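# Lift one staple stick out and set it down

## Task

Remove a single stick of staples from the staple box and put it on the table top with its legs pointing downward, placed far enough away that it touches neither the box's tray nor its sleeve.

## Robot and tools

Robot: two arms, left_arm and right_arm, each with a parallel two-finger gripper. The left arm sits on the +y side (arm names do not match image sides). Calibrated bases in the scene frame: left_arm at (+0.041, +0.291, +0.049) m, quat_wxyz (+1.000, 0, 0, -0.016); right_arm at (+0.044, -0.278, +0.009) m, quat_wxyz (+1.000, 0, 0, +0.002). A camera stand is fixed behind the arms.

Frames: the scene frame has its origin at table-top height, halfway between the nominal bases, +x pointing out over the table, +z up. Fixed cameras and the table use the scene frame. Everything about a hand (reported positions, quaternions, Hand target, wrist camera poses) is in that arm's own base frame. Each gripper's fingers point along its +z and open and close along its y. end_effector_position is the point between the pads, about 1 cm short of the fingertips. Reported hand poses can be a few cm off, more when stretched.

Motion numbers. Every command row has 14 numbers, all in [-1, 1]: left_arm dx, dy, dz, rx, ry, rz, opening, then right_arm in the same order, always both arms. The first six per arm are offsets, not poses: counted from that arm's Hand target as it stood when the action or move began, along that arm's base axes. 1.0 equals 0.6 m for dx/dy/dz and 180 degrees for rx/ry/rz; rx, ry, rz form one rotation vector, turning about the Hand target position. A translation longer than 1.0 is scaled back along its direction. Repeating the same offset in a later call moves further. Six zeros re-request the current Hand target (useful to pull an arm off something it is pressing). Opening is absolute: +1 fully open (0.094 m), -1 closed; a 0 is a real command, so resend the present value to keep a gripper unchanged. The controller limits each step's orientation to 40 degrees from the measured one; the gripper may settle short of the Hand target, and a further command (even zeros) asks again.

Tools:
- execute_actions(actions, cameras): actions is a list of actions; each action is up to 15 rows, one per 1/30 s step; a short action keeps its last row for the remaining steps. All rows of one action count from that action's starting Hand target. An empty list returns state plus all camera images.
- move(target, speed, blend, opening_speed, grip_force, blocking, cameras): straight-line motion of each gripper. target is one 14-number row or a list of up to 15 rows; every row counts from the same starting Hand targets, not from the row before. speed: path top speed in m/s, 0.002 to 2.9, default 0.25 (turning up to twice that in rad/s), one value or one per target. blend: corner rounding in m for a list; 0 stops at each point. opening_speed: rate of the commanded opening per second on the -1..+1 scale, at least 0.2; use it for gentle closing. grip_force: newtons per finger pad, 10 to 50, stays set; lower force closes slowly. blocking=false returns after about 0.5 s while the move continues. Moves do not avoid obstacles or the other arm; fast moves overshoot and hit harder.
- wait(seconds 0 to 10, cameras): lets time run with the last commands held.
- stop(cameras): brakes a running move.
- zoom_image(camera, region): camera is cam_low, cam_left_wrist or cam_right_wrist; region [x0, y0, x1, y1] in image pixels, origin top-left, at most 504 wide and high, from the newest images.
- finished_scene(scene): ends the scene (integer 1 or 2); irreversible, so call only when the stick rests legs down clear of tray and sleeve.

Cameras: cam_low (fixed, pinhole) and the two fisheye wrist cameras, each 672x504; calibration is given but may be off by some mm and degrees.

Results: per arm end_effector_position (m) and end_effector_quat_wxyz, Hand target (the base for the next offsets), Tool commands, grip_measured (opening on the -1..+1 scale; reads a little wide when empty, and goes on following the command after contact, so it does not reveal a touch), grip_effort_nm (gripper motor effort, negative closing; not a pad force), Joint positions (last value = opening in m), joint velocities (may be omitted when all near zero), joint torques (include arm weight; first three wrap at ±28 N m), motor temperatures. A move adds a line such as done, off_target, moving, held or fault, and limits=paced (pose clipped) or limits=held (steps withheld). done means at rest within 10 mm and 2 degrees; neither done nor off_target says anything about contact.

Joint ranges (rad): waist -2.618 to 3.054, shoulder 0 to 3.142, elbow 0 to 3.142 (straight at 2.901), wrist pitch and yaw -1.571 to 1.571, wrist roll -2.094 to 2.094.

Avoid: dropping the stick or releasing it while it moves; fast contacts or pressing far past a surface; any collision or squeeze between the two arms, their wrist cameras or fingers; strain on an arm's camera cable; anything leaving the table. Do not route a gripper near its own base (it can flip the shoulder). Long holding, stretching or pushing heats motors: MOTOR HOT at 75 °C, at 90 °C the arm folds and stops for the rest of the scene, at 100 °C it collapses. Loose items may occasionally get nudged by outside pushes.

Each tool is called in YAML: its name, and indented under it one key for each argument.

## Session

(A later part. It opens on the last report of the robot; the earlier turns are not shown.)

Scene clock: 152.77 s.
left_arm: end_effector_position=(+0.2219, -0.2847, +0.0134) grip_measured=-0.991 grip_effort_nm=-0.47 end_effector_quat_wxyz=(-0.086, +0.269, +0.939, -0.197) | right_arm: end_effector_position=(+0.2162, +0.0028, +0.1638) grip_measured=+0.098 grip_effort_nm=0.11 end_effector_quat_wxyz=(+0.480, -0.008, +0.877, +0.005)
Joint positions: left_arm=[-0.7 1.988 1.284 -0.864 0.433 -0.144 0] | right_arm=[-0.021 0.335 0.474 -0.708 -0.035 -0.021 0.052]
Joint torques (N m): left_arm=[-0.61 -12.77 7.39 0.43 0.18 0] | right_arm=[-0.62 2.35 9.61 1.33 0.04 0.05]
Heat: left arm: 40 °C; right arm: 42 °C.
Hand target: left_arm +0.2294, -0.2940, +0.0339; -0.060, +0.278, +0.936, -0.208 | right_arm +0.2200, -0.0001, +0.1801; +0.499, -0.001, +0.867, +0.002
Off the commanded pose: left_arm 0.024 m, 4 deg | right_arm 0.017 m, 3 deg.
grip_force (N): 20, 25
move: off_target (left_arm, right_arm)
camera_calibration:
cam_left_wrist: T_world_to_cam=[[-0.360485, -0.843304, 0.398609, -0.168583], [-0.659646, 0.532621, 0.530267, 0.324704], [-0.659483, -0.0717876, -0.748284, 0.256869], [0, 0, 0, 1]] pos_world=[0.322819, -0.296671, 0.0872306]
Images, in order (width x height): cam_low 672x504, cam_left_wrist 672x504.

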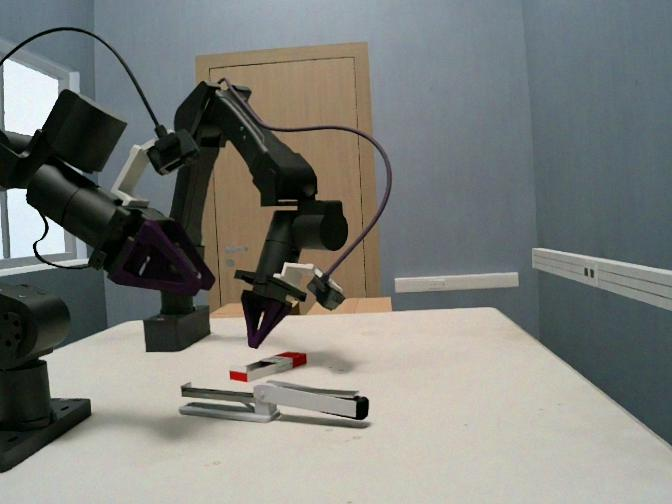

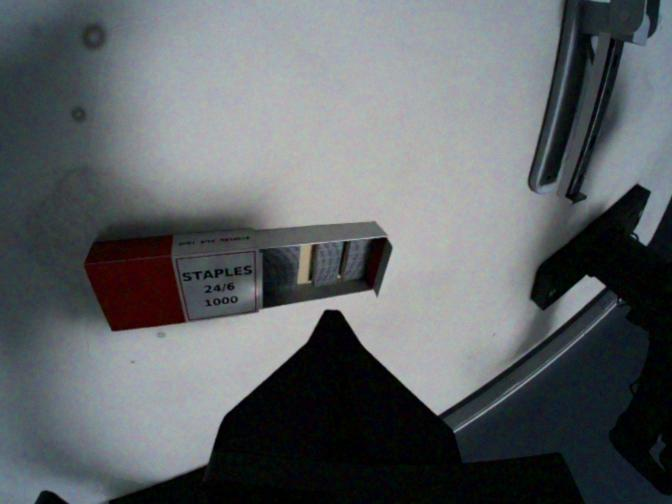

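move:
  target:
    - [-0.0207, -0.0088, 0.02, 0.117, -0.075, 0.007, -0.64, 0, 0, 0, 0, 0, 0, 0.1]
    - [-0.0207, -0.0088, -0.0498, 0.117, -0.075, 0.007, -0.64, 0, 0, 0, 0, 0, 0, 0.1]
  blend: [0.015, 0]
  speed: 0.1
  cameras: ["cam_left_wrist", "cam_low"]

zoom_image:
  camera: "cam_left_wrist"
  region: [250, 210, 420, 337]

Scene clock: 159.10 s.
left_arm: end_effector_position=(+0.2143, -0.2960, +0.0071) grip_measured=-0.642 grip_effort_nm=0.10 end_effector_quat_wxyz=(-0.007, +0.275, +0.961, -0.002) | right_arm: end_effector_position=(+0.2162, +0.0028, +0.1638) grip_measured=+0.098 grip_effort_nm=0.11 end_effector_quat_wxyz=(+0.480, -0.008, +0.877, +0.005)
Joint positions: left_arm=[-0.941 2.024 1.384 -0.939 0.012 -0.384 0.017] | right_arm=[-0.021 0.335 0.474 -0.708 -0.035 -0.021 0.052]
Joint torques (N m): left_arm=[-0.57 -9.09 5.11 0.74 -0.16 -0.08] | right_arm=[-0.64 2.35 9.59 1.33 0.05 0.05]
Heat: left arm: 41 °C; right arm: 42 °C.
Hand target: left_arm +0.2170, -0.2993, +0.0041; +0.003, +0.274, +0.962, -0.001 | right_arm +0.2200, -0.0001, +0.1801; +0.499, -0.001, +0.867, +0.002
Off the commanded pose: left_arm 0.005 m, 1 deg | right_arm 0.017 m, 3 deg.
grip_force (N): 20, 25
move: off_target (right_arm)
camera_calibration:
cam_left_wrist: T_world_to_cam=[[-0.415131, -0.909761, -0.00119463, -0.18346], [-0.794017, 0.361674, 0.488599, 0.307417], [-0.444076, 0.203781, -0.872507, 0.282655], [0, 0, 0, 1]] pos_world=[0.293455, -0.335689, 0.0961958]
Images, in order (width x height): cam_low 672x504, cam_left_wrist 672x504.

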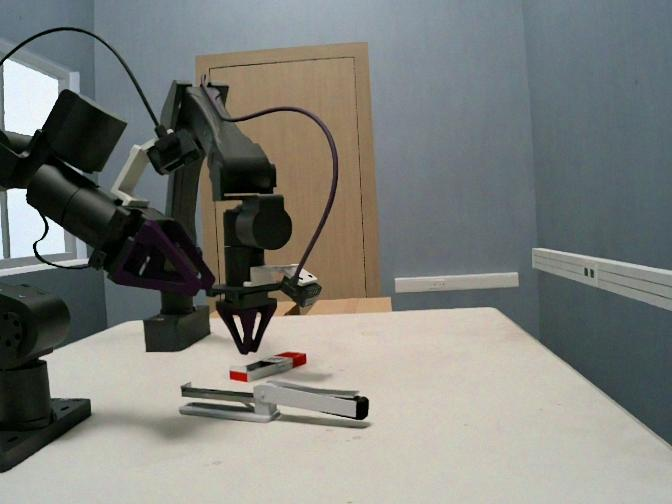

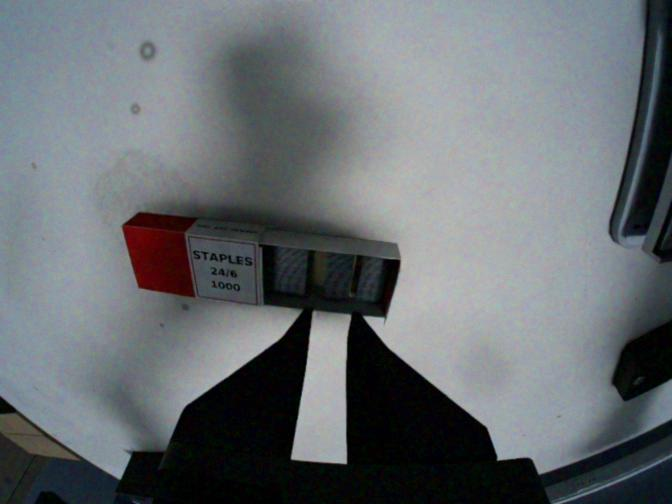

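Scaled by 2.965 from the camera's 672x504 image, which has a finer 960x720 frame.

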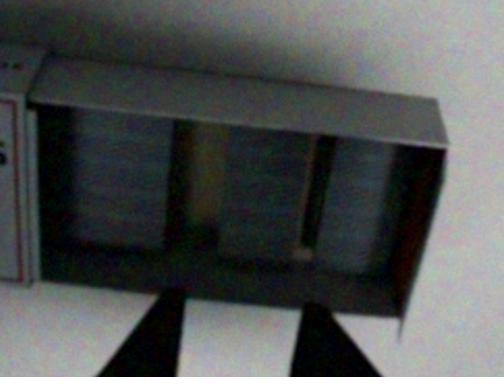

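move:
  target: [0.001, -0.001, -0.0302, -0.0614, 0.038, 0, -0.64, 0, 0, 0, 0, 0, 0, 0.1]
  speed: 0.06
  cameras: ["cam_left_wrist", "cam_low"]

zoom_image:
  camera: "cam_left_wrist"
  region: [250, 220, 420, 347]

zoom_image:
  camera: "cam_low"
  region: [200, 310, 320, 400]

Scene clock: 164.40 s.
left_arm: end_effector_position=(+0.2130, -0.2966, -0.0172) grip_measured=-0.642 grip_effort_nm=0.09 end_effector_quat_wxyz=(-0.040, +0.270, +0.957, -0.098) | right_arm: end_effector_position=(+0.2162, +0.0028, +0.1638) grip_measured=+0.098 grip_effort_nm=0.11 end_effector_quat_wxyz=(+0.480, -0.008, +0.877, +0.005)
Joint positions: left_arm=[-0.848 2.024 1.257 -0.764 0.209 -0.303 0.017] | right_arm=[-0.021 0.335 0.474 -0.708 -0.035 -0.021 0.052]
Joint torques (N m): left_arm=[0.47 -10.43 4.59 0.86 0.12 0.1] | right_arm=[-0.61 2.35 9.62 1.33 0.05 0.05]
Heat: left arm: 40 °C; right arm: 42 °C.
Hand target: left_arm +0.2176, -0.2999, -0.0140; -0.028, +0.272, +0.956, -0.110 | right_arm +0.2200, -0.0001, +0.1801; +0.499, -0.001, +0.867, +0.002
Off the commanded pose: left_arm 0.007 m, 2 deg | right_arm 0.017 m, 3 deg.
grip_force (N): 20, 25
move: off_target (right_arm)
camera_calibration:
cam_left_wrist: T_world_to_cam=[[-0.395629, -0.896841, 0.197872, -0.181512], [-0.739304, 0.438822, 0.510749, 0.33018], [-0.544892, 0.0557795, -0.836649, 0.239174], [0, 0, 0, 1]] pos_world=[0.302617, -0.321019, 0.0673818]
Images, in order (width x height): cam_low 672x504, cam_left_wrist 672x504.

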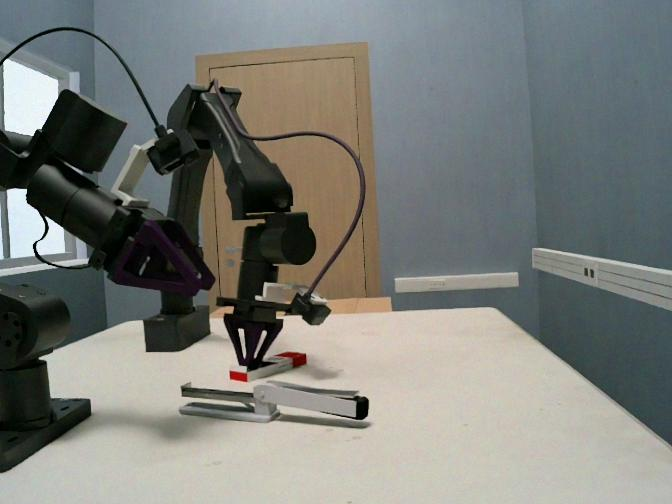

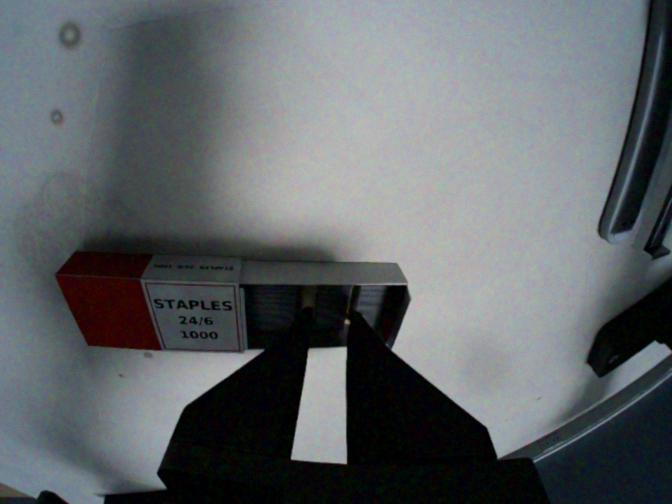

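Scaled by 2.965 from the camera's 672x504 image, which has a finer 960x720 frame.

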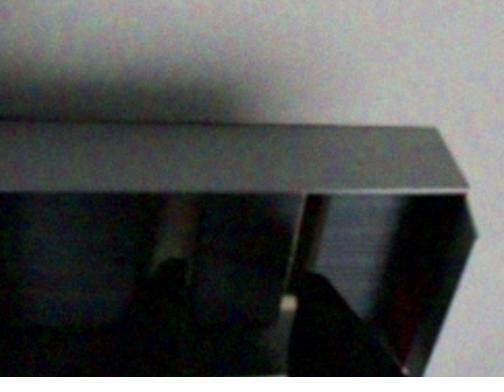

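Scaled by 4.200 from the camera's 672x504 image, which has a finer 960x720 frame.

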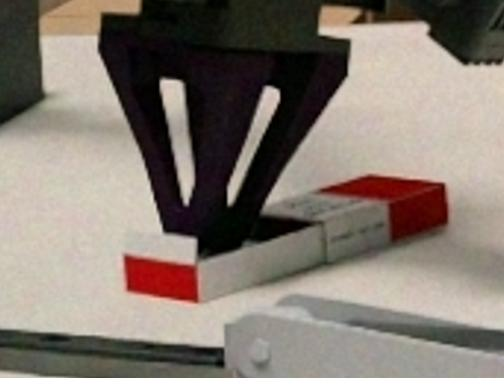

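move:
  target: [0.0009, 0.0014, -0.0267, 0, 0, 0, -0.64, 0, 0, 0, 0, 0, 0, 0.1]
  speed: 0.03
  cameras: ["cam_left_wrist", "cam_low"]

zoom_image:
  camera: "cam_left_wrist"
  region: [250, 240, 420, 367]

zoom_image:
  camera: "cam_low"
  region: [200, 310, 320, 400]

Scene clock: 166.03 s.
left_arm: end_effector_position=(+0.2142, -0.2983, -0.0242) grip_measured=-0.642 grip_effort_nm=0.09 end_effector_quat_wxyz=(-0.032, +0.272, +0.956, -0.104) | right_arm: end_effector_position=(+0.2162, +0.0028, +0.1638) grip_measured=+0.098 grip_effort_nm=0.11 end_effector_quat_wxyz=(+0.480, -0.008, +0.877, +0.005)
Joint positions: left_arm=[-0.848 2.029 1.231 -0.712 0.21 -0.301 0.017] | right_arm=[-0.021 0.335 0.474 -0.708 -0.035 -0.021 0.052]
Joint torques (N m): left_arm=[0.68 -8.23 4.52 0.95 0.12 0.11] | right_arm=[-0.62 2.35 9.61 1.33 0.04 0.05]
Heat: left arm: 40 °C; right arm: 42 °C.
Hand target: left_arm +0.2182, -0.2991, -0.0300; -0.028, +0.272, +0.956, -0.110 | right_arm +0.2200, -0.0001, +0.1801; +0.499, -0.001, +0.867, +0.002
Off the commanded pose: left_arm 0.007 m, 1 deg | right_arm 0.017 m, 3 deg.
grip_force (N): 20, 25
move: off_target (right_arm)
camera_calibration:
cam_left_wrist: T_world_to_cam=[[-0.400276, -0.892656, 0.20723, -0.17869], [-0.744801, 0.448647, 0.493951, 0.339014], [-0.533902, 0.0433721, -0.844434, 0.227781], [0, 0, 0, 1]] pos_world=[0.302585, -0.321486, 0.0619194]
Images, in order (width x height): cam_low 672x504, cam_left_wrist 672x504.

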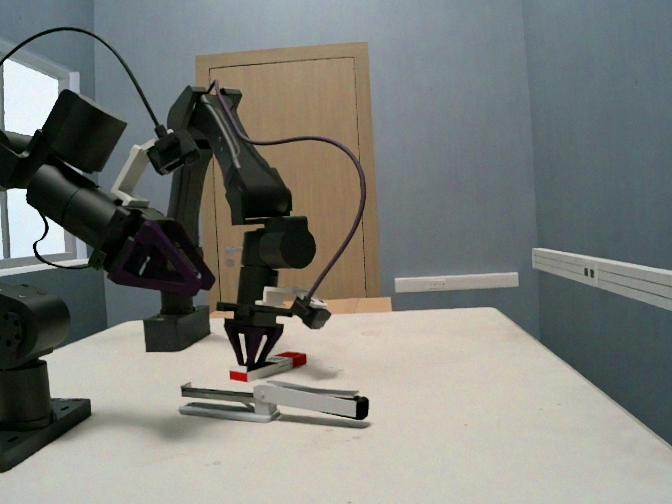

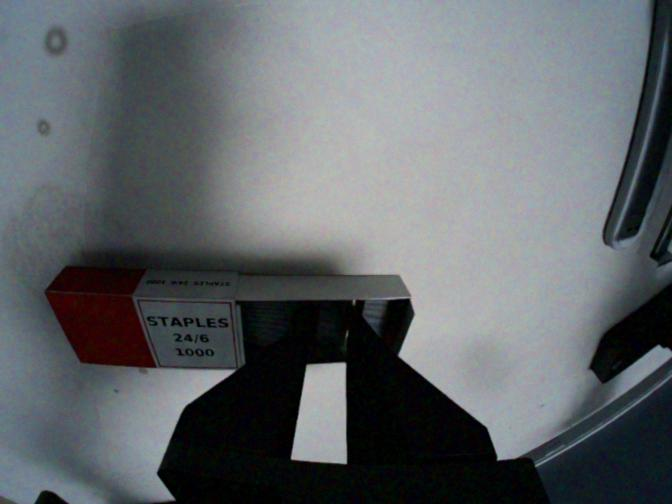

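Scaled by 2.965 from the camera's 672x504 image, which has a finer 960x720 frame.

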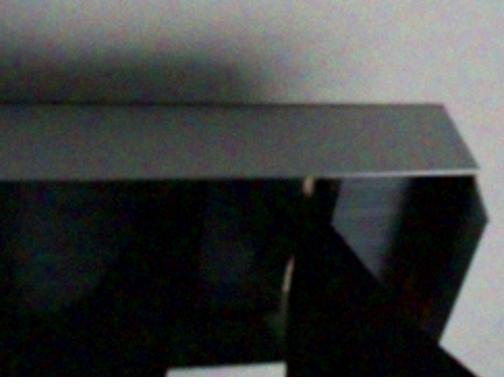

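Scaled by 4.200 from the camera's 672x504 image, which has a finer 960x720 frame.

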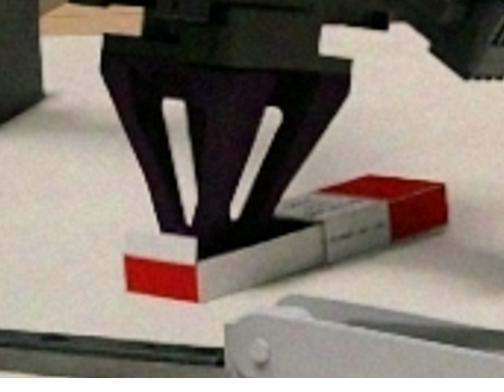

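move:
  target: [0, 0, 0, 0, 0, 0, -0.76, 0, 0, 0, 0, 0, 0, 0.1]
  opening_speed: 0.2
  cameras: ["cam_left_wrist", "cam_low"]

zoom_image:
  camera: "cam_left_wrist"
  region: [250, 240, 420, 367]

Scene clock: 167.23 s.
left_arm: end_effector_position=(+0.2148, -0.2991, -0.0242) grip_measured=-0.714 grip_effort_nm=-0.48 end_effector_quat_wxyz=(-0.030, +0.272, +0.956, -0.105) | right_arm: end_effector_position=(+0.2162, +0.0028, +0.1638) grip_measured=+0.098 grip_effort_nm=0.12 end_effector_quat_wxyz=(+0.480, -0.008, +0.877, +0.005)
Joint positions: left_arm=[-0.848 2.029 1.231 -0.708 0.21 -0.3 0.013] | right_arm=[-0.021 0.335 0.474 -0.708 -0.035 -0.021 0.052]
Joint torques (N m): left_arm=[0.69 -8.23 4.52 0.92 0.12 0.11] | right_arm=[-0.62 2.32 9.61 1.33 0.04 0.05]
Heat: left arm: 40 °C; right arm: 42 °C.
Hand target: left_arm +0.2182, -0.2992, -0.0300; -0.028, +0.272, +0.955, -0.110 | right_arm +0.2200, -0.0001, +0.1801; +0.499, -0.001, +0.867, +0.002
Off the commanded pose: left_arm 0.007 m, 1 deg | right_arm 0.017 m, 3 deg.
grip_force (N): 20, 25
move: off_target (right_arm)
camera_calibration:
cam_left_wrist: T_world_to_cam=[[-0.401185, -0.891768, 0.209288, -0.178603], [-0.745876, 0.450662, 0.490482, 0.340567], [-0.531714, 0.0406714, -0.845947, 0.226834], [0, 0, 0, 1]] pos_world=[0.302979, -0.321979, 0.062227]
Images, in order (width x height): cam_low 672x504, cam_left_wrist 672x504.

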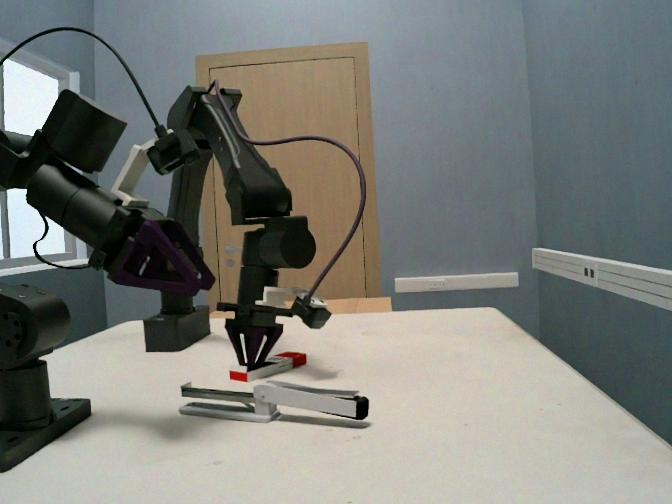

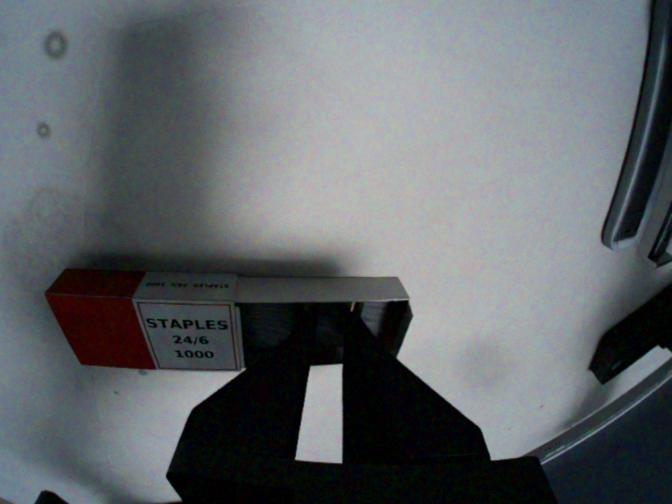

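Scaled by 2.965 from the camera's 672x504 image, which has a finer 960x720 frame.

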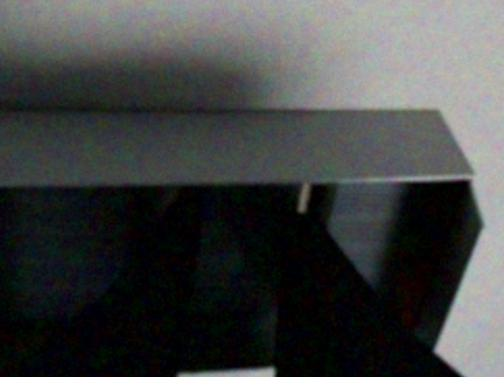

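wait:
  seconds: 0.5

Scene clock: 167.87 s.
left_arm: end_effector_position=(+0.2148, -0.2991, -0.0242) grip_measured=-0.714 grip_effort_nm=-0.48 end_effector_quat_wxyz=(-0.030, +0.272, +0.956, -0.105) | right_arm: end_effector_position=(+0.2162, +0.0028, +0.1638) grip_measured=+0.098 grip_effort_nm=0.11 end_effector_quat_wxyz=(+0.480, -0.008, +0.877, +0.005)
Joint positions: left_arm=[-0.848 2.029 1.231 -0.708 0.21 -0.3 0.013] | right_arm=[-0.021 0.335 0.474 -0.708 -0.035 -0.021 0.052]
Joint torques (N m): left_arm=[0.68 -8.23 4.52 0.92 0.12 0.11] | right_arm=[-0.64 2.36 9.61 1.33 0.04 0.05]
Heat: left arm: 40 °C; right arm: 42 °C.
Hand target: left_arm +0.2182, -0.2992, -0.0300; -0.028, +0.272, +0.955, -0.110 | right_arm +0.2200, -0.0001, +0.1801; +0.499, -0.001, +0.867, +0.002
Tool commands: left_gripper/opening=-0.76 right_gripper/opening=+0.1
Off the commanded pose: left_arm 0.007 m, 1 deg | right_arm 0.017 m, 3 deg.
grip_force (N): 20, 25
wait: 0.50 s; at rest by 0.03 s

move:
  target: [0, 0, 0.05, 0, 0, 0, -0.78, 0, 0, 0, 0, 0, 0, 0.1]
  speed: 0.04
  cameras: ["cam_left_wrist", "cam_low"]

zoom_image:
  camera: "cam_left_wrist"
  region: [250, 240, 420, 367]

zoom_image:
  camera: "cam_low"
  region: [200, 310, 320, 400]

Scene clock: 169.57 s.
left_arm: end_effector_position=(+0.2051, -0.2886, -0.0229) grip_measured=-0.714 grip_effort_nm=-0.48 end_effector_quat_wxyz=(-0.057, +0.269, +0.957, -0.090) | right_arm: end_effector_position=(+0.2162, +0.0028, +0.1638) grip_measured=+0.098 grip_effort_nm=0.12 end_effector_quat_wxyz=(+0.480, -0.008, +0.877, +0.005)
Joint positions: left_arm=[-0.848 2.029 1.239 -0.778 0.212 -0.3 0.013] | right_arm=[-0.021 0.335 0.474 -0.708 -0.035 -0.021 0.052]
Joint torques (N m): left_arm=[0.66 -13.3 7.42 0.42 0.1 0.11] | right_arm=[-0.64 2.33 9.61 1.33 0.04 0.05]
Heat: left arm: 40 °C; right arm: 42 °C.
Hand target: left_arm +0.2181, -0.2991, +0.0000; -0.028, +0.272, +0.956, -0.110 | right_arm +0.2200, -0.0001, +0.1801; +0.499, -0.001, +0.867, +0.002
Off the commanded pose: left_arm 0.028 m, 4 deg | right_arm 0.017 m, 3 deg.
grip_force (N): 20, 25
move: off_target (left_arm, right_arm)
camera_calibration:
cam_left_wrist: T_world_to_cam=[[-0.392802, -0.900723, 0.185487, -0.178327], [-0.723911, 0.427244, 0.541678, 0.317904], [-0.56715, 0.0784959, -0.819866, 0.241179], [0, 0, 0, 1]] pos_world=[0.296871, -0.315377, 0.0586106]
Images, in order (width x height): cam_low 672x504, cam_left_wrist 672x504.

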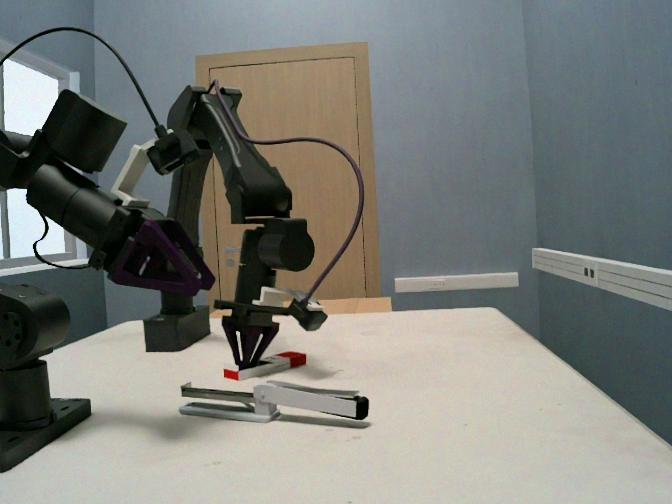

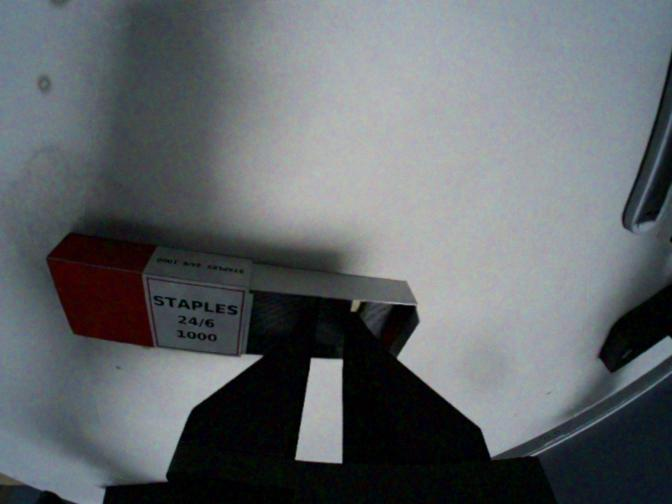

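Scaled by 2.965 from the camera's 672x504 image, which has a finer 960x720 frame.

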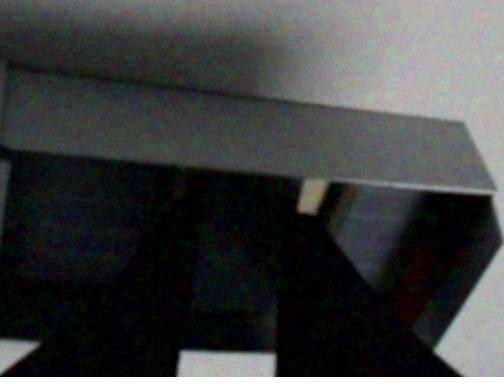

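Scaled by 4.200 from the camera's 672x504 image, which has a finer 960x720 frame.

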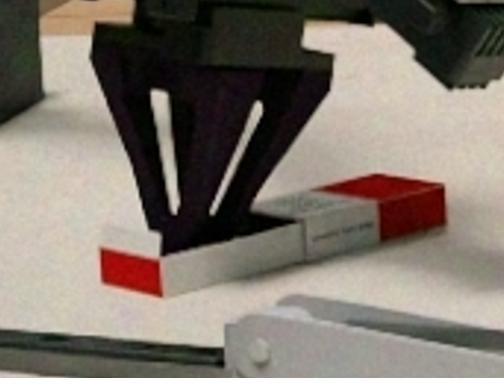

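move:
  target: [0, 0, 0.08, 0, 0, 0, -0.78, 0, 0, 0, 0, 0, 0, 0.1]
  speed: 0.08
  cameras: ["cam_left_wrist", "cam_low"]

zoom_image:
  camera: "cam_low"
  region: [200, 290, 320, 380]

zoom_image:
  camera: "cam_left_wrist"
  region: [250, 200, 420, 327]

Scene clock: 171.23 s.
left_arm: end_effector_position=(+0.2076, -0.2914, +0.0249) grip_measured=-0.714 grip_effort_nm=-0.48 end_effector_quat_wxyz=(-0.056, +0.269, +0.957, -0.090) | right_arm: end_effector_position=(+0.2162, +0.0028, +0.1638) grip_measured=+0.098 grip_effort_nm=0.11 end_effector_quat_wxyz=(+0.480, -0.008, +0.877, +0.005)
Joint positions: left_arm=[-0.848 1.959 1.348 -0.955 0.212 -0.3 0.013] | right_arm=[-0.021 0.335 0.474 -0.708 -0.035 -0.021 0.052]
Joint torques (N m): left_arm=[0.65 -13.03 7.83 0.44 0.1 0.11] | right_arm=[-0.62 2.35 9.61 1.32 0.04 0.05]
Heat: left arm: 40 °C; right arm: 42 °C.
Hand target: left_arm +0.2182, -0.2991, +0.0480; -0.028, +0.272, +0.956, -0.110 | right_arm +0.2200, -0.0001, +0.1801; +0.499, -0.001, +0.867, +0.002
Off the commanded pose: left_arm 0.027 m, 4 deg | right_arm 0.017 m, 3 deg.
grip_force (N): 20, 25
move: off_target (left_arm, right_arm)
camera_calibration:
cam_left_wrist: T_world_to_cam=[[-0.393099, -0.900431, 0.186269, -0.188602], [-0.724533, 0.428057, 0.540202, 0.295445], [-0.566149, 0.077395, -0.820662, 0.28146], [0, 0, 0, 1]] pos_world=[0.299269, -0.318075, 0.106514]
Images, in order (width x height): cam_low 672x504, cam_left_wrist 672x504.

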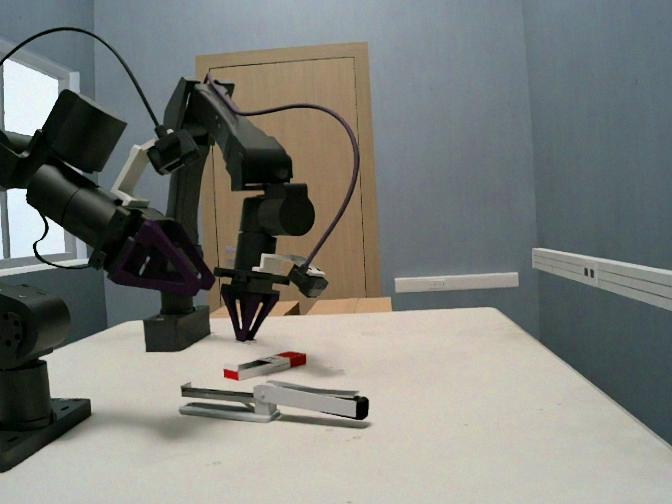

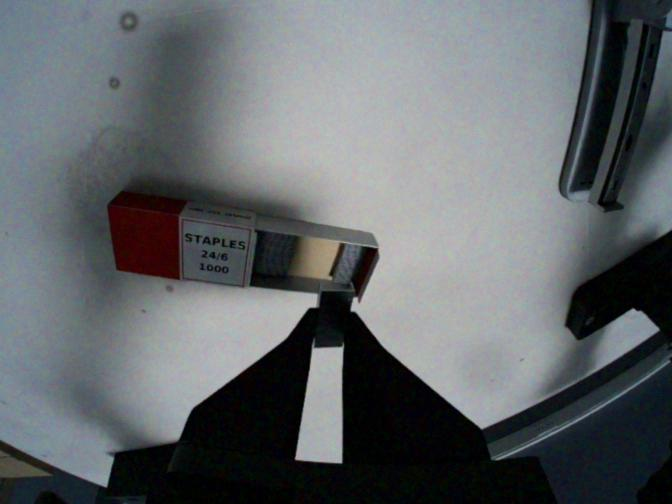

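Scaled by 4.200 from the camera's 672x504 image, which has a finer 960x720 frame.

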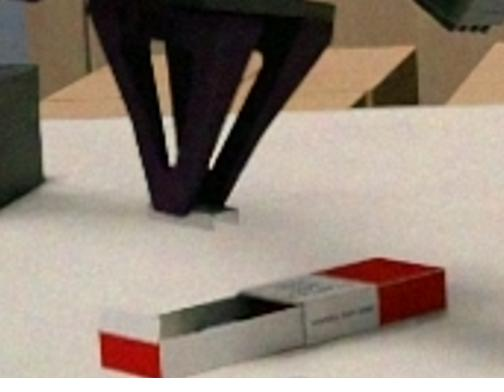

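Scaled by 2.965 from the camera's 672x504 image, which has a finer 960x720 frame.

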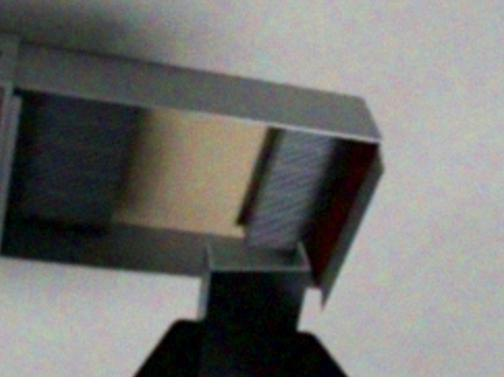

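move:
  target: [0.03, 0.33, 0.04, 0, 0, 0, -0.78, 0, 0, 0, 0, 0, 0, 0.1]
  speed: 0.15
  cameras: ["cam_left_wrist", "cam_low"]

zoom_image:
  camera: "cam_low"
  region: [210, 260, 350, 365]

Scene clock: 174.20 s.
left_arm: end_effector_position=(+0.2380, -0.1013, +0.0640) grip_measured=-0.714 grip_effort_nm=-0.48 end_effector_quat_wxyz=(-0.040, +0.268, +0.957, -0.106) | right_arm: end_effector_position=(+0.2162, +0.0028, +0.1638) grip_measured=+0.098 grip_effort_nm=0.11 end_effector_quat_wxyz=(+0.480, -0.008, +0.877, +0.005)
Joint positions: left_arm=[-0.259 1.629 1.097 -1.123 0.211 0.295 0.013] | right_arm=[-0.021 0.335 0.474 -0.708 -0.035 -0.021 0.052]
Joint torques (N m): left_arm=[0.21 -9.16 5.04 0.24 0.13 0.09] | right_arm=[-0.64 2.35 9.61 1.33 0.04 0.05]
Heat: left arm: 40 °C; right arm: 42 °C.
Hand target: left_arm +0.2361, -0.1010, +0.0719; -0.028, +0.272, +0.956, -0.110 | right_arm +0.2200, -0.0001, +0.1801; +0.499, -0.001, +0.867, +0.002
Off the commanded pose: left_arm 0.008 m, 2 deg | right_arm 0.017 m, 3 deg.
grip_force (N): 20, 25
move: off_target (right_arm)
camera_calibration:
cam_left_wrist: T_world_to_cam=[[-0.39098, -0.895369, 0.213187, -0.0143927], [-0.738968, 0.443454, 0.507222, 0.222088], [-0.54869, 0.0407756, -0.835031, 0.309178], [0, 0, 0, 1]] pos_world=[0.328131, -0.123979, 0.148594]
Images, in order (width x height): cam_low 672x504, cam_left_wrist 672x504.

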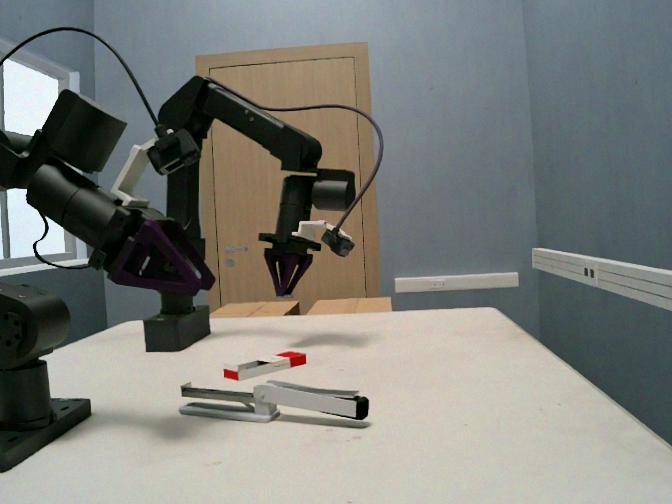

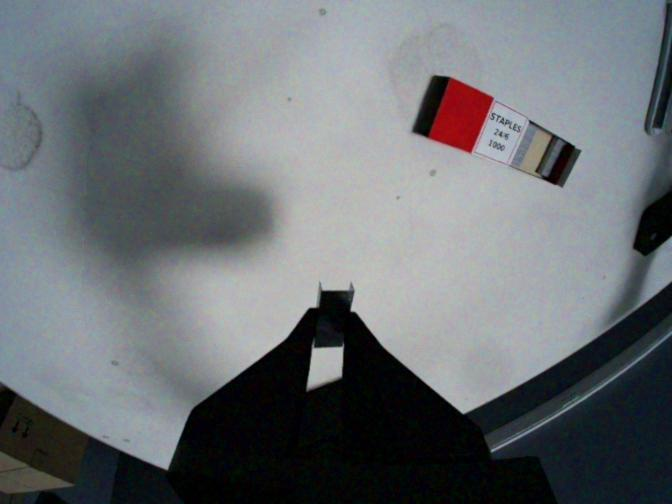

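Scaled by 3.600 from the camera's 672x504 image, which has a finer 960x720 frame.

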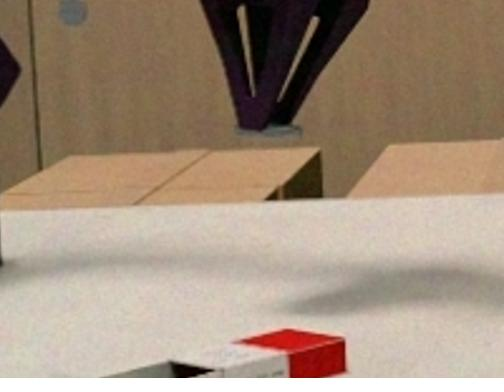

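move:
  target: [0, 0, -0.125, 0, 0, 0, -0.78, 0, 0, 0, 0, 0, 0, 0.1]
  speed: 0.1
  cameras: ["cam_left_wrist", "cam_low"]

zoom_image:
  camera: "cam_low"
  region: [240, 280, 340, 355]

zoom_image:
  camera: "cam_left_wrist"
  region: [270, 240, 410, 345]

Scene clock: 176.00 s.
left_arm: end_effector_position=(+0.2330, -0.0999, -0.0001) grip_measured=-0.714 grip_effort_nm=-0.48 end_effector_quat_wxyz=(-0.035, +0.269, +0.957, -0.106) | right_arm: end_effector_position=(+0.2162, +0.0028, +0.1638) grip_measured=+0.098 grip_effort_nm=0.11 end_effector_quat_wxyz=(+0.480, -0.008, +0.877, +0.005)
Joint positions: left_arm=[-0.259 1.707 0.905 -0.842 0.211 0.297 0.013] | right_arm=[-0.021 0.335 0.474 -0.708 -0.035 -0.021 0.052]
Joint torques (N m): left_arm=[0.24 -5.5 4.51 0.62 0.13 0.11] | right_arm=[-0.64 2.36 9.61 1.33 0.05 0.06]
Heat: left arm: 40 °C; right arm: 41 °C.
Hand target: left_arm +0.2363, -0.1011, -0.0030; -0.028, +0.272, +0.956, -0.110 | right_arm +0.2200, -0.0001, +0.1801; +0.499, -0.001, +0.867, +0.002
Off the commanded pose: left_arm 0.004 m, 1 deg | right_arm 0.017 m, 3 deg.
grip_force (N): 20, 25
move: off_target (right_arm)
camera_calibration:
cam_left_wrist: T_world_to_cam=[[-0.394477, -0.894192, 0.211683, -0.00058279], [-0.743276, 0.44595, 0.498669, 0.25156], [-0.540305, 0.0393748, -0.840548, 0.250709], [0, 0, 0, 1]] pos_world=[0.322207, -0.122576, 0.0854111]
Images, in order (width x height): cam_low 672x504, cam_left_wrist 672x504.

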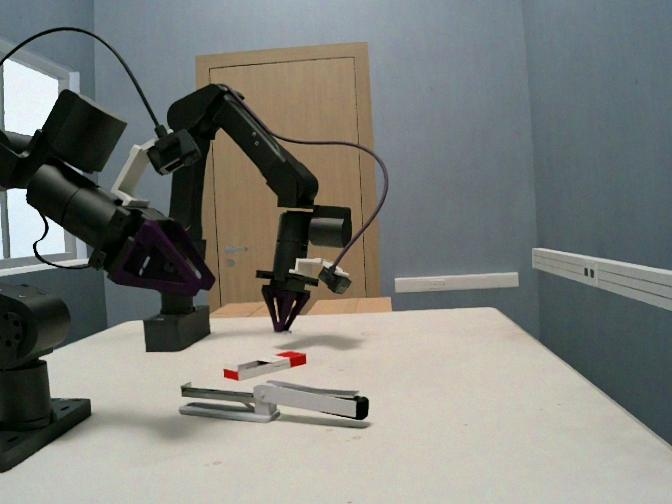

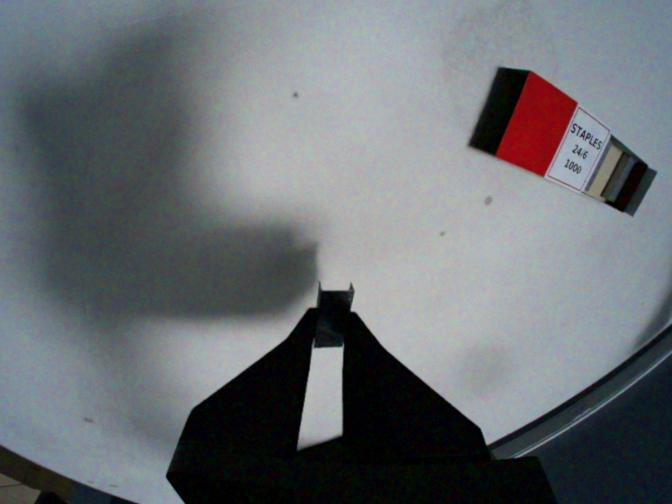

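Scaled by 5.040 from the camera's 672x504 image, which has a finer 960x720 frame.

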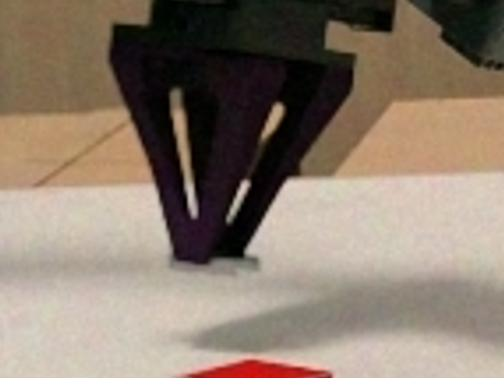

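Scaled by 3.600 from the camera's 672x504 image, which has a finer 960x720 frame.

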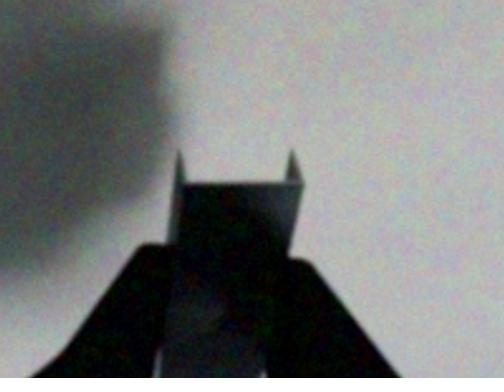

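move:
  target: [0, 0, -0.025, 0, 0, 0, -0.78, 0, 0, 0, 0, 0, 0, 0.1]
  speed: 0.05
  cameras: ["cam_left_wrist", "cam_low"]

zoom_image:
  camera: "cam_low"
  region: [250, 300, 330, 360]

zoom_image:
  camera: "cam_left_wrist"
  region: [270, 240, 410, 345]

Scene clock: 177.57 s.
left_arm: end_effector_position=(+0.2338, -0.1001, -0.0145) grip_measured=-0.714 grip_effort_nm=-0.48 end_effector_quat_wxyz=(-0.034, +0.269, +0.957, -0.106) | right_arm: end_effector_position=(+0.2162, +0.0028, +0.1638) grip_measured=+0.098 grip_effort_nm=0.12 end_effector_quat_wxyz=(+0.480, -0.008, +0.877, +0.005)
Joint positions: left_arm=[-0.259 1.741 0.877 -0.778 0.211 0.297 0.013] | right_arm=[-0.021 0.335 0.474 -0.708 -0.035 -0.021 0.052]
Joint torques (N m): left_arm=[0.23 -5.5 4.22 0.65 0.13 0.11] | right_arm=[-0.62 2.35 9.59 1.33 0.05 0.05]
Heat: left arm: 40 °C; right arm: 41 °C.
Hand target: left_arm +0.2362, -0.1011, -0.0180; -0.028, +0.272, +0.956, -0.110 | right_arm +0.2200, -0.0001, +0.1801; +0.499, -0.001, +0.867, +0.002
Off the commanded pose: left_arm 0.004 m, 1 deg | right_arm 0.017 m, 3 deg.
grip_force (N): 20, 25
move: off_target (right_arm)
camera_calibration:
cam_left_wrist: T_world_to_cam=[[-0.394865, -0.894106, 0.211321, 0.00269101], [-0.744382, 0.446166, 0.496821, 0.259566], [-0.538495, 0.038874, -0.841731, 0.238486], [0, 0, 0, 1]] pos_world=[0.322703, -0.122674, 0.0712148]
Images, in order (width x height): cam_low 672x504, cam_left_wrist 672x504.

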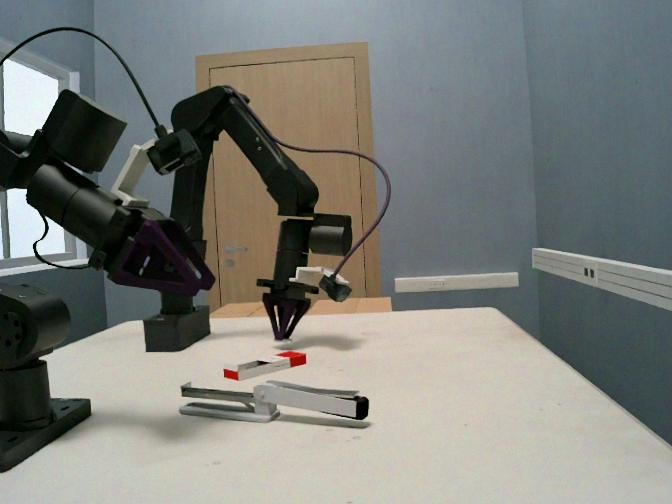

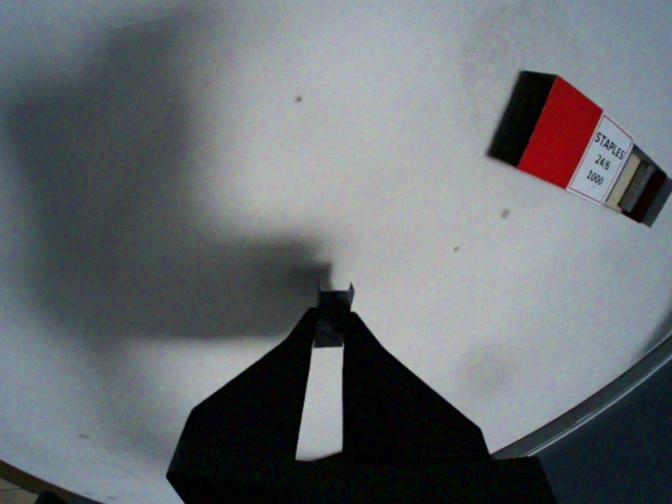

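Scaled by 6.300 from the camera's 672x504 image, which has a finer 960x720 frame.

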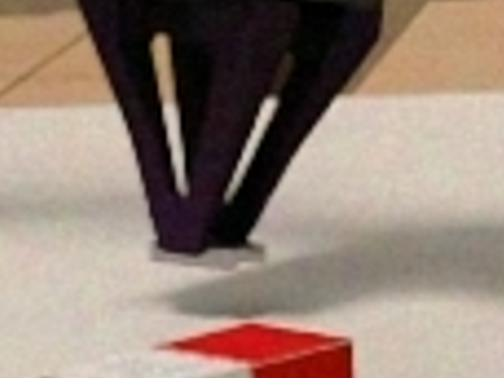

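Scaled by 3.600 from the camera's 672x504 image, which has a finer 960x720 frame.

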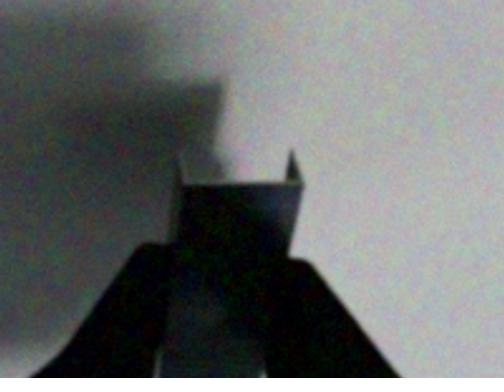

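move:
  target: [0, 0, -0.0167, 0, 0, 0, -0.78, 0, 0, 0, 0, 0, 0, 0.1]
  speed: 0.02
  cameras: ["cam_left_wrist", "cam_low"]

zoom_image:
  camera: "cam_low"
  region: [250, 300, 330, 360]

zoom_image:
  camera: "cam_left_wrist"
  region: [270, 240, 410, 345]

Scene clock: 178.80 s.
left_arm: end_effector_position=(+0.2341, -0.1002, -0.0244) grip_measured=-0.714 grip_effort_nm=-0.48 end_effector_quat_wxyz=(-0.033, +0.269, +0.957, -0.106) | right_arm: end_effector_position=(+0.2162, +0.0028, +0.1638) grip_measured=+0.098 grip_effort_nm=0.11 end_effector_quat_wxyz=(+0.480, -0.008, +0.877, +0.005)
Joint positions: left_arm=[-0.259 1.767 0.86 -0.735 0.211 0.297 0.013] | right_arm=[-0.021 0.335 0.474 -0.708 -0.035 -0.021 0.052]
Joint torques (N m): left_arm=[0.24 -5.53 4.08 0.63 0.13 0.11] | right_arm=[-0.64 2.35 9.61 1.33 0.04 0.05]
Heat: left arm: 40 °C; right arm: 41 °C.
Hand target: left_arm +0.2363, -0.1011, -0.0280; -0.028, +0.272, +0.956, -0.110 | right_arm +0.2200, -0.0001, +0.1801; +0.499, -0.001, +0.867, +0.002
Off the commanded pose: left_arm 0.004 m, 1 deg | right_arm 0.017 m, 3 deg.
grip_force (N): 20, 25
move: off_target (right_arm)
camera_calibration:
cam_left_wrist: T_world_to_cam=[[-0.395001, -0.894065, 0.21124, 0.00484444], [-0.744746, 0.446265, 0.496186, 0.26487], [-0.537892, 0.0386737, -0.842126, 0.230208], [0, 0, 0, 1]] pos_world=[0.323001, -0.122774, 0.0614161]
Images, in order (width x height): cam_low 672x504, cam_left_wrist 672x504.

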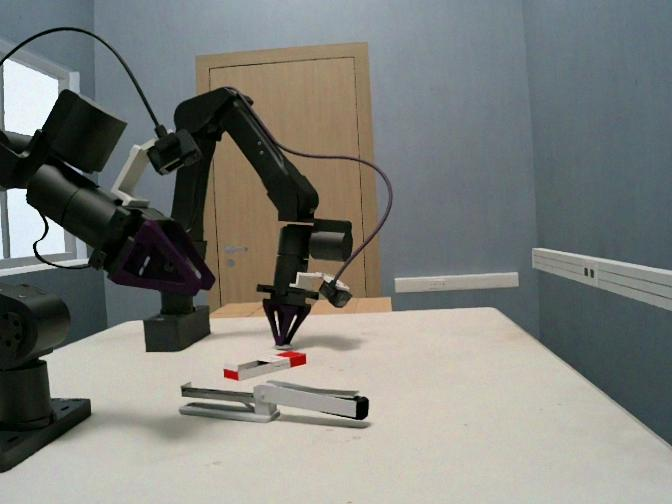

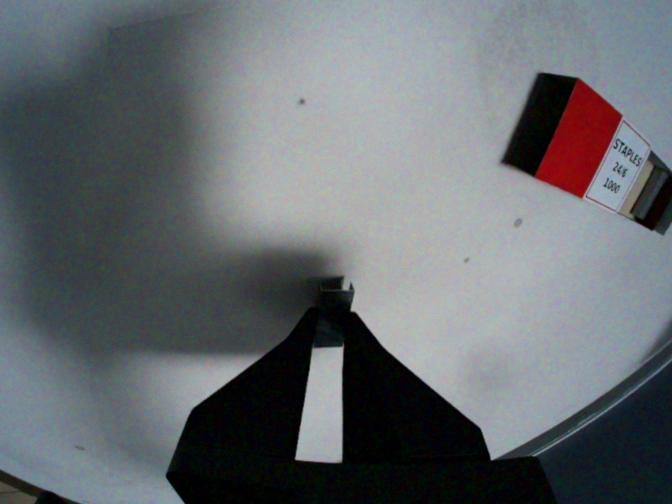

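Scaled by 6.300 from the camera's 672x504 image, which has a finer 960x720 frame.

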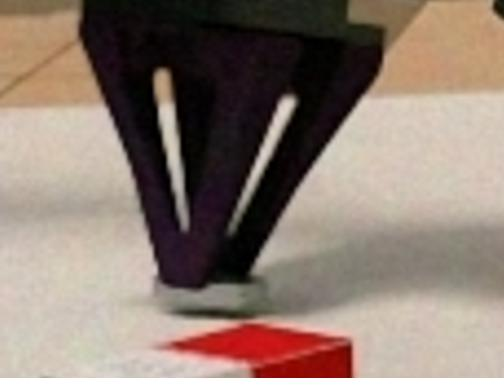

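Scaled by 3.600 from the camera's 672x504 image, which has a finer 960x720 frame.

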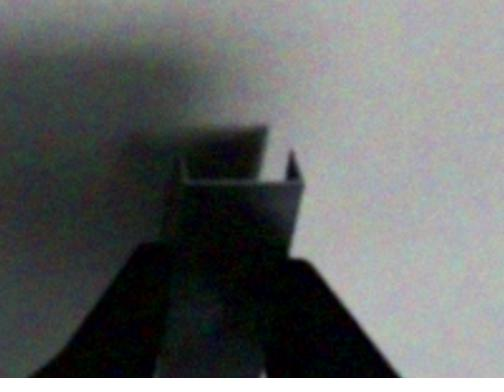

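move:
  target: [0, 0, -0.009, 0, 0, 0, -0.78, 0, 0, 0, 0, 0, 0, 0.1]
  speed: 0.02
  cameras: ["cam_left_wrist", "cam_low"]

zoom_image:
  camera: "cam_left_wrist"
  region: [270, 240, 410, 345]

zoom_image:
  camera: "cam_low"
  region: [250, 300, 330, 360]

Scene clock: 179.70 s.
left_arm: end_effector_position=(+0.2333, -0.1000, -0.0291) grip_measured=-0.714 grip_effort_nm=-0.48 end_effector_quat_wxyz=(-0.035, +0.269, +0.957, -0.106) | right_arm: end_effector_position=(+0.2162, +0.0028, +0.1638) grip_measured=+0.098 grip_effort_nm=0.12 end_effector_quat_wxyz=(+0.480, -0.008, +0.877, +0.005)
Joint positions: left_arm=[-0.259 1.78 0.852 -0.717 0.211 0.297 0.013] | right_arm=[-0.021 0.335 0.474 -0.708 -0.035 -0.021 0.052]
Joint torques (N m): left_arm=[0.24 -5.42 3.93 0.7 0.13 0.11] | right_arm=[-0.62 2.36 9.59 1.33 0.05 0.05]
Heat: left arm: 40 °C; right arm: 41 °C.
Hand target: left_arm +0.2362, -0.1010, -0.0335; -0.028, +0.272, +0.956, -0.110 | right_arm +0.2200, -0.0001, +0.1801; +0.499, -0.001, +0.867, +0.002
Off the commanded pose: left_arm 0.005 m, 1 deg | right_arm 0.017 m, 3 deg.
grip_force (N): 20, 25
move: off_target (right_arm)
camera_calibration:
cam_left_wrist: T_world_to_cam=[[-0.394335, -0.894231, 0.21178, 0.00555036], [-0.743131, 0.44587, 0.498956, 0.266267], [-0.540608, 0.0393751, -0.840353, 0.226502], [0, 0, 0, 1]] pos_world=[0.322508, -0.122676, 0.0563106]
Images, in order (width x height): cam_low 672x504, cam_left_wrist 672x504.

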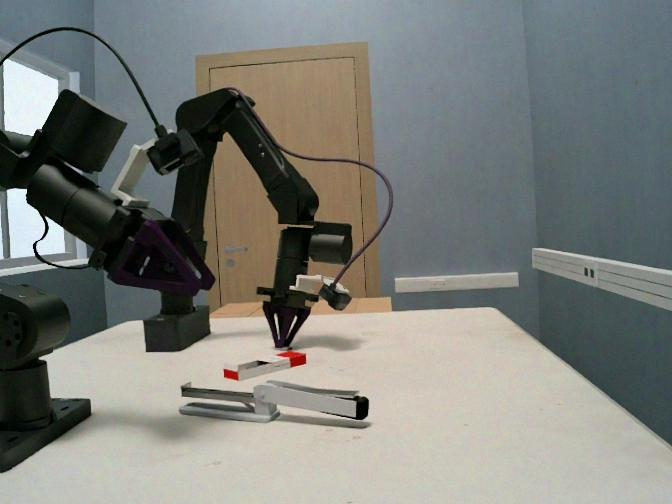

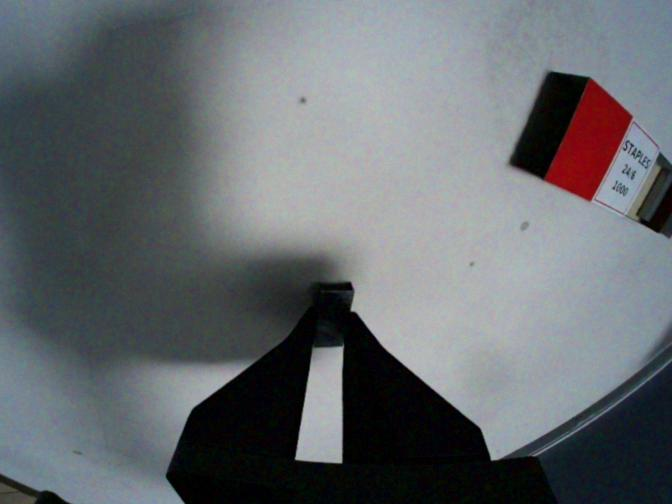

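Scaled by 3.600 from the camera's 672x504 image, which has a finer 960x720 frame.

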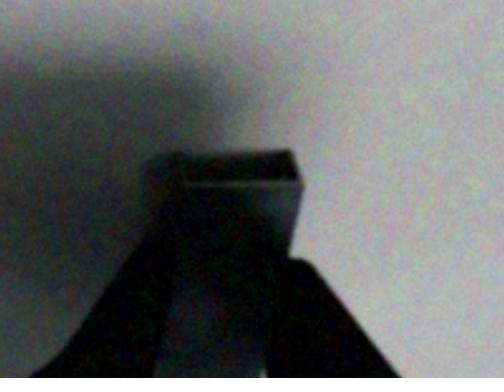

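Scaled by 6.300 from the camera's 672x504 image, which has a finer 960x720 frame.

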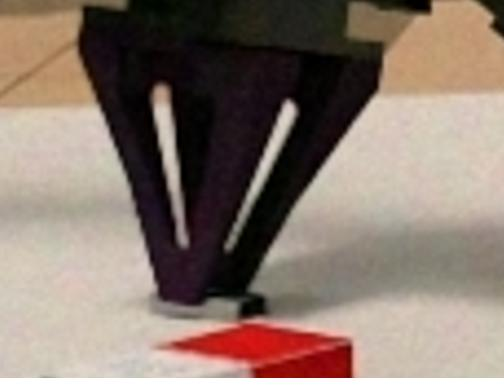

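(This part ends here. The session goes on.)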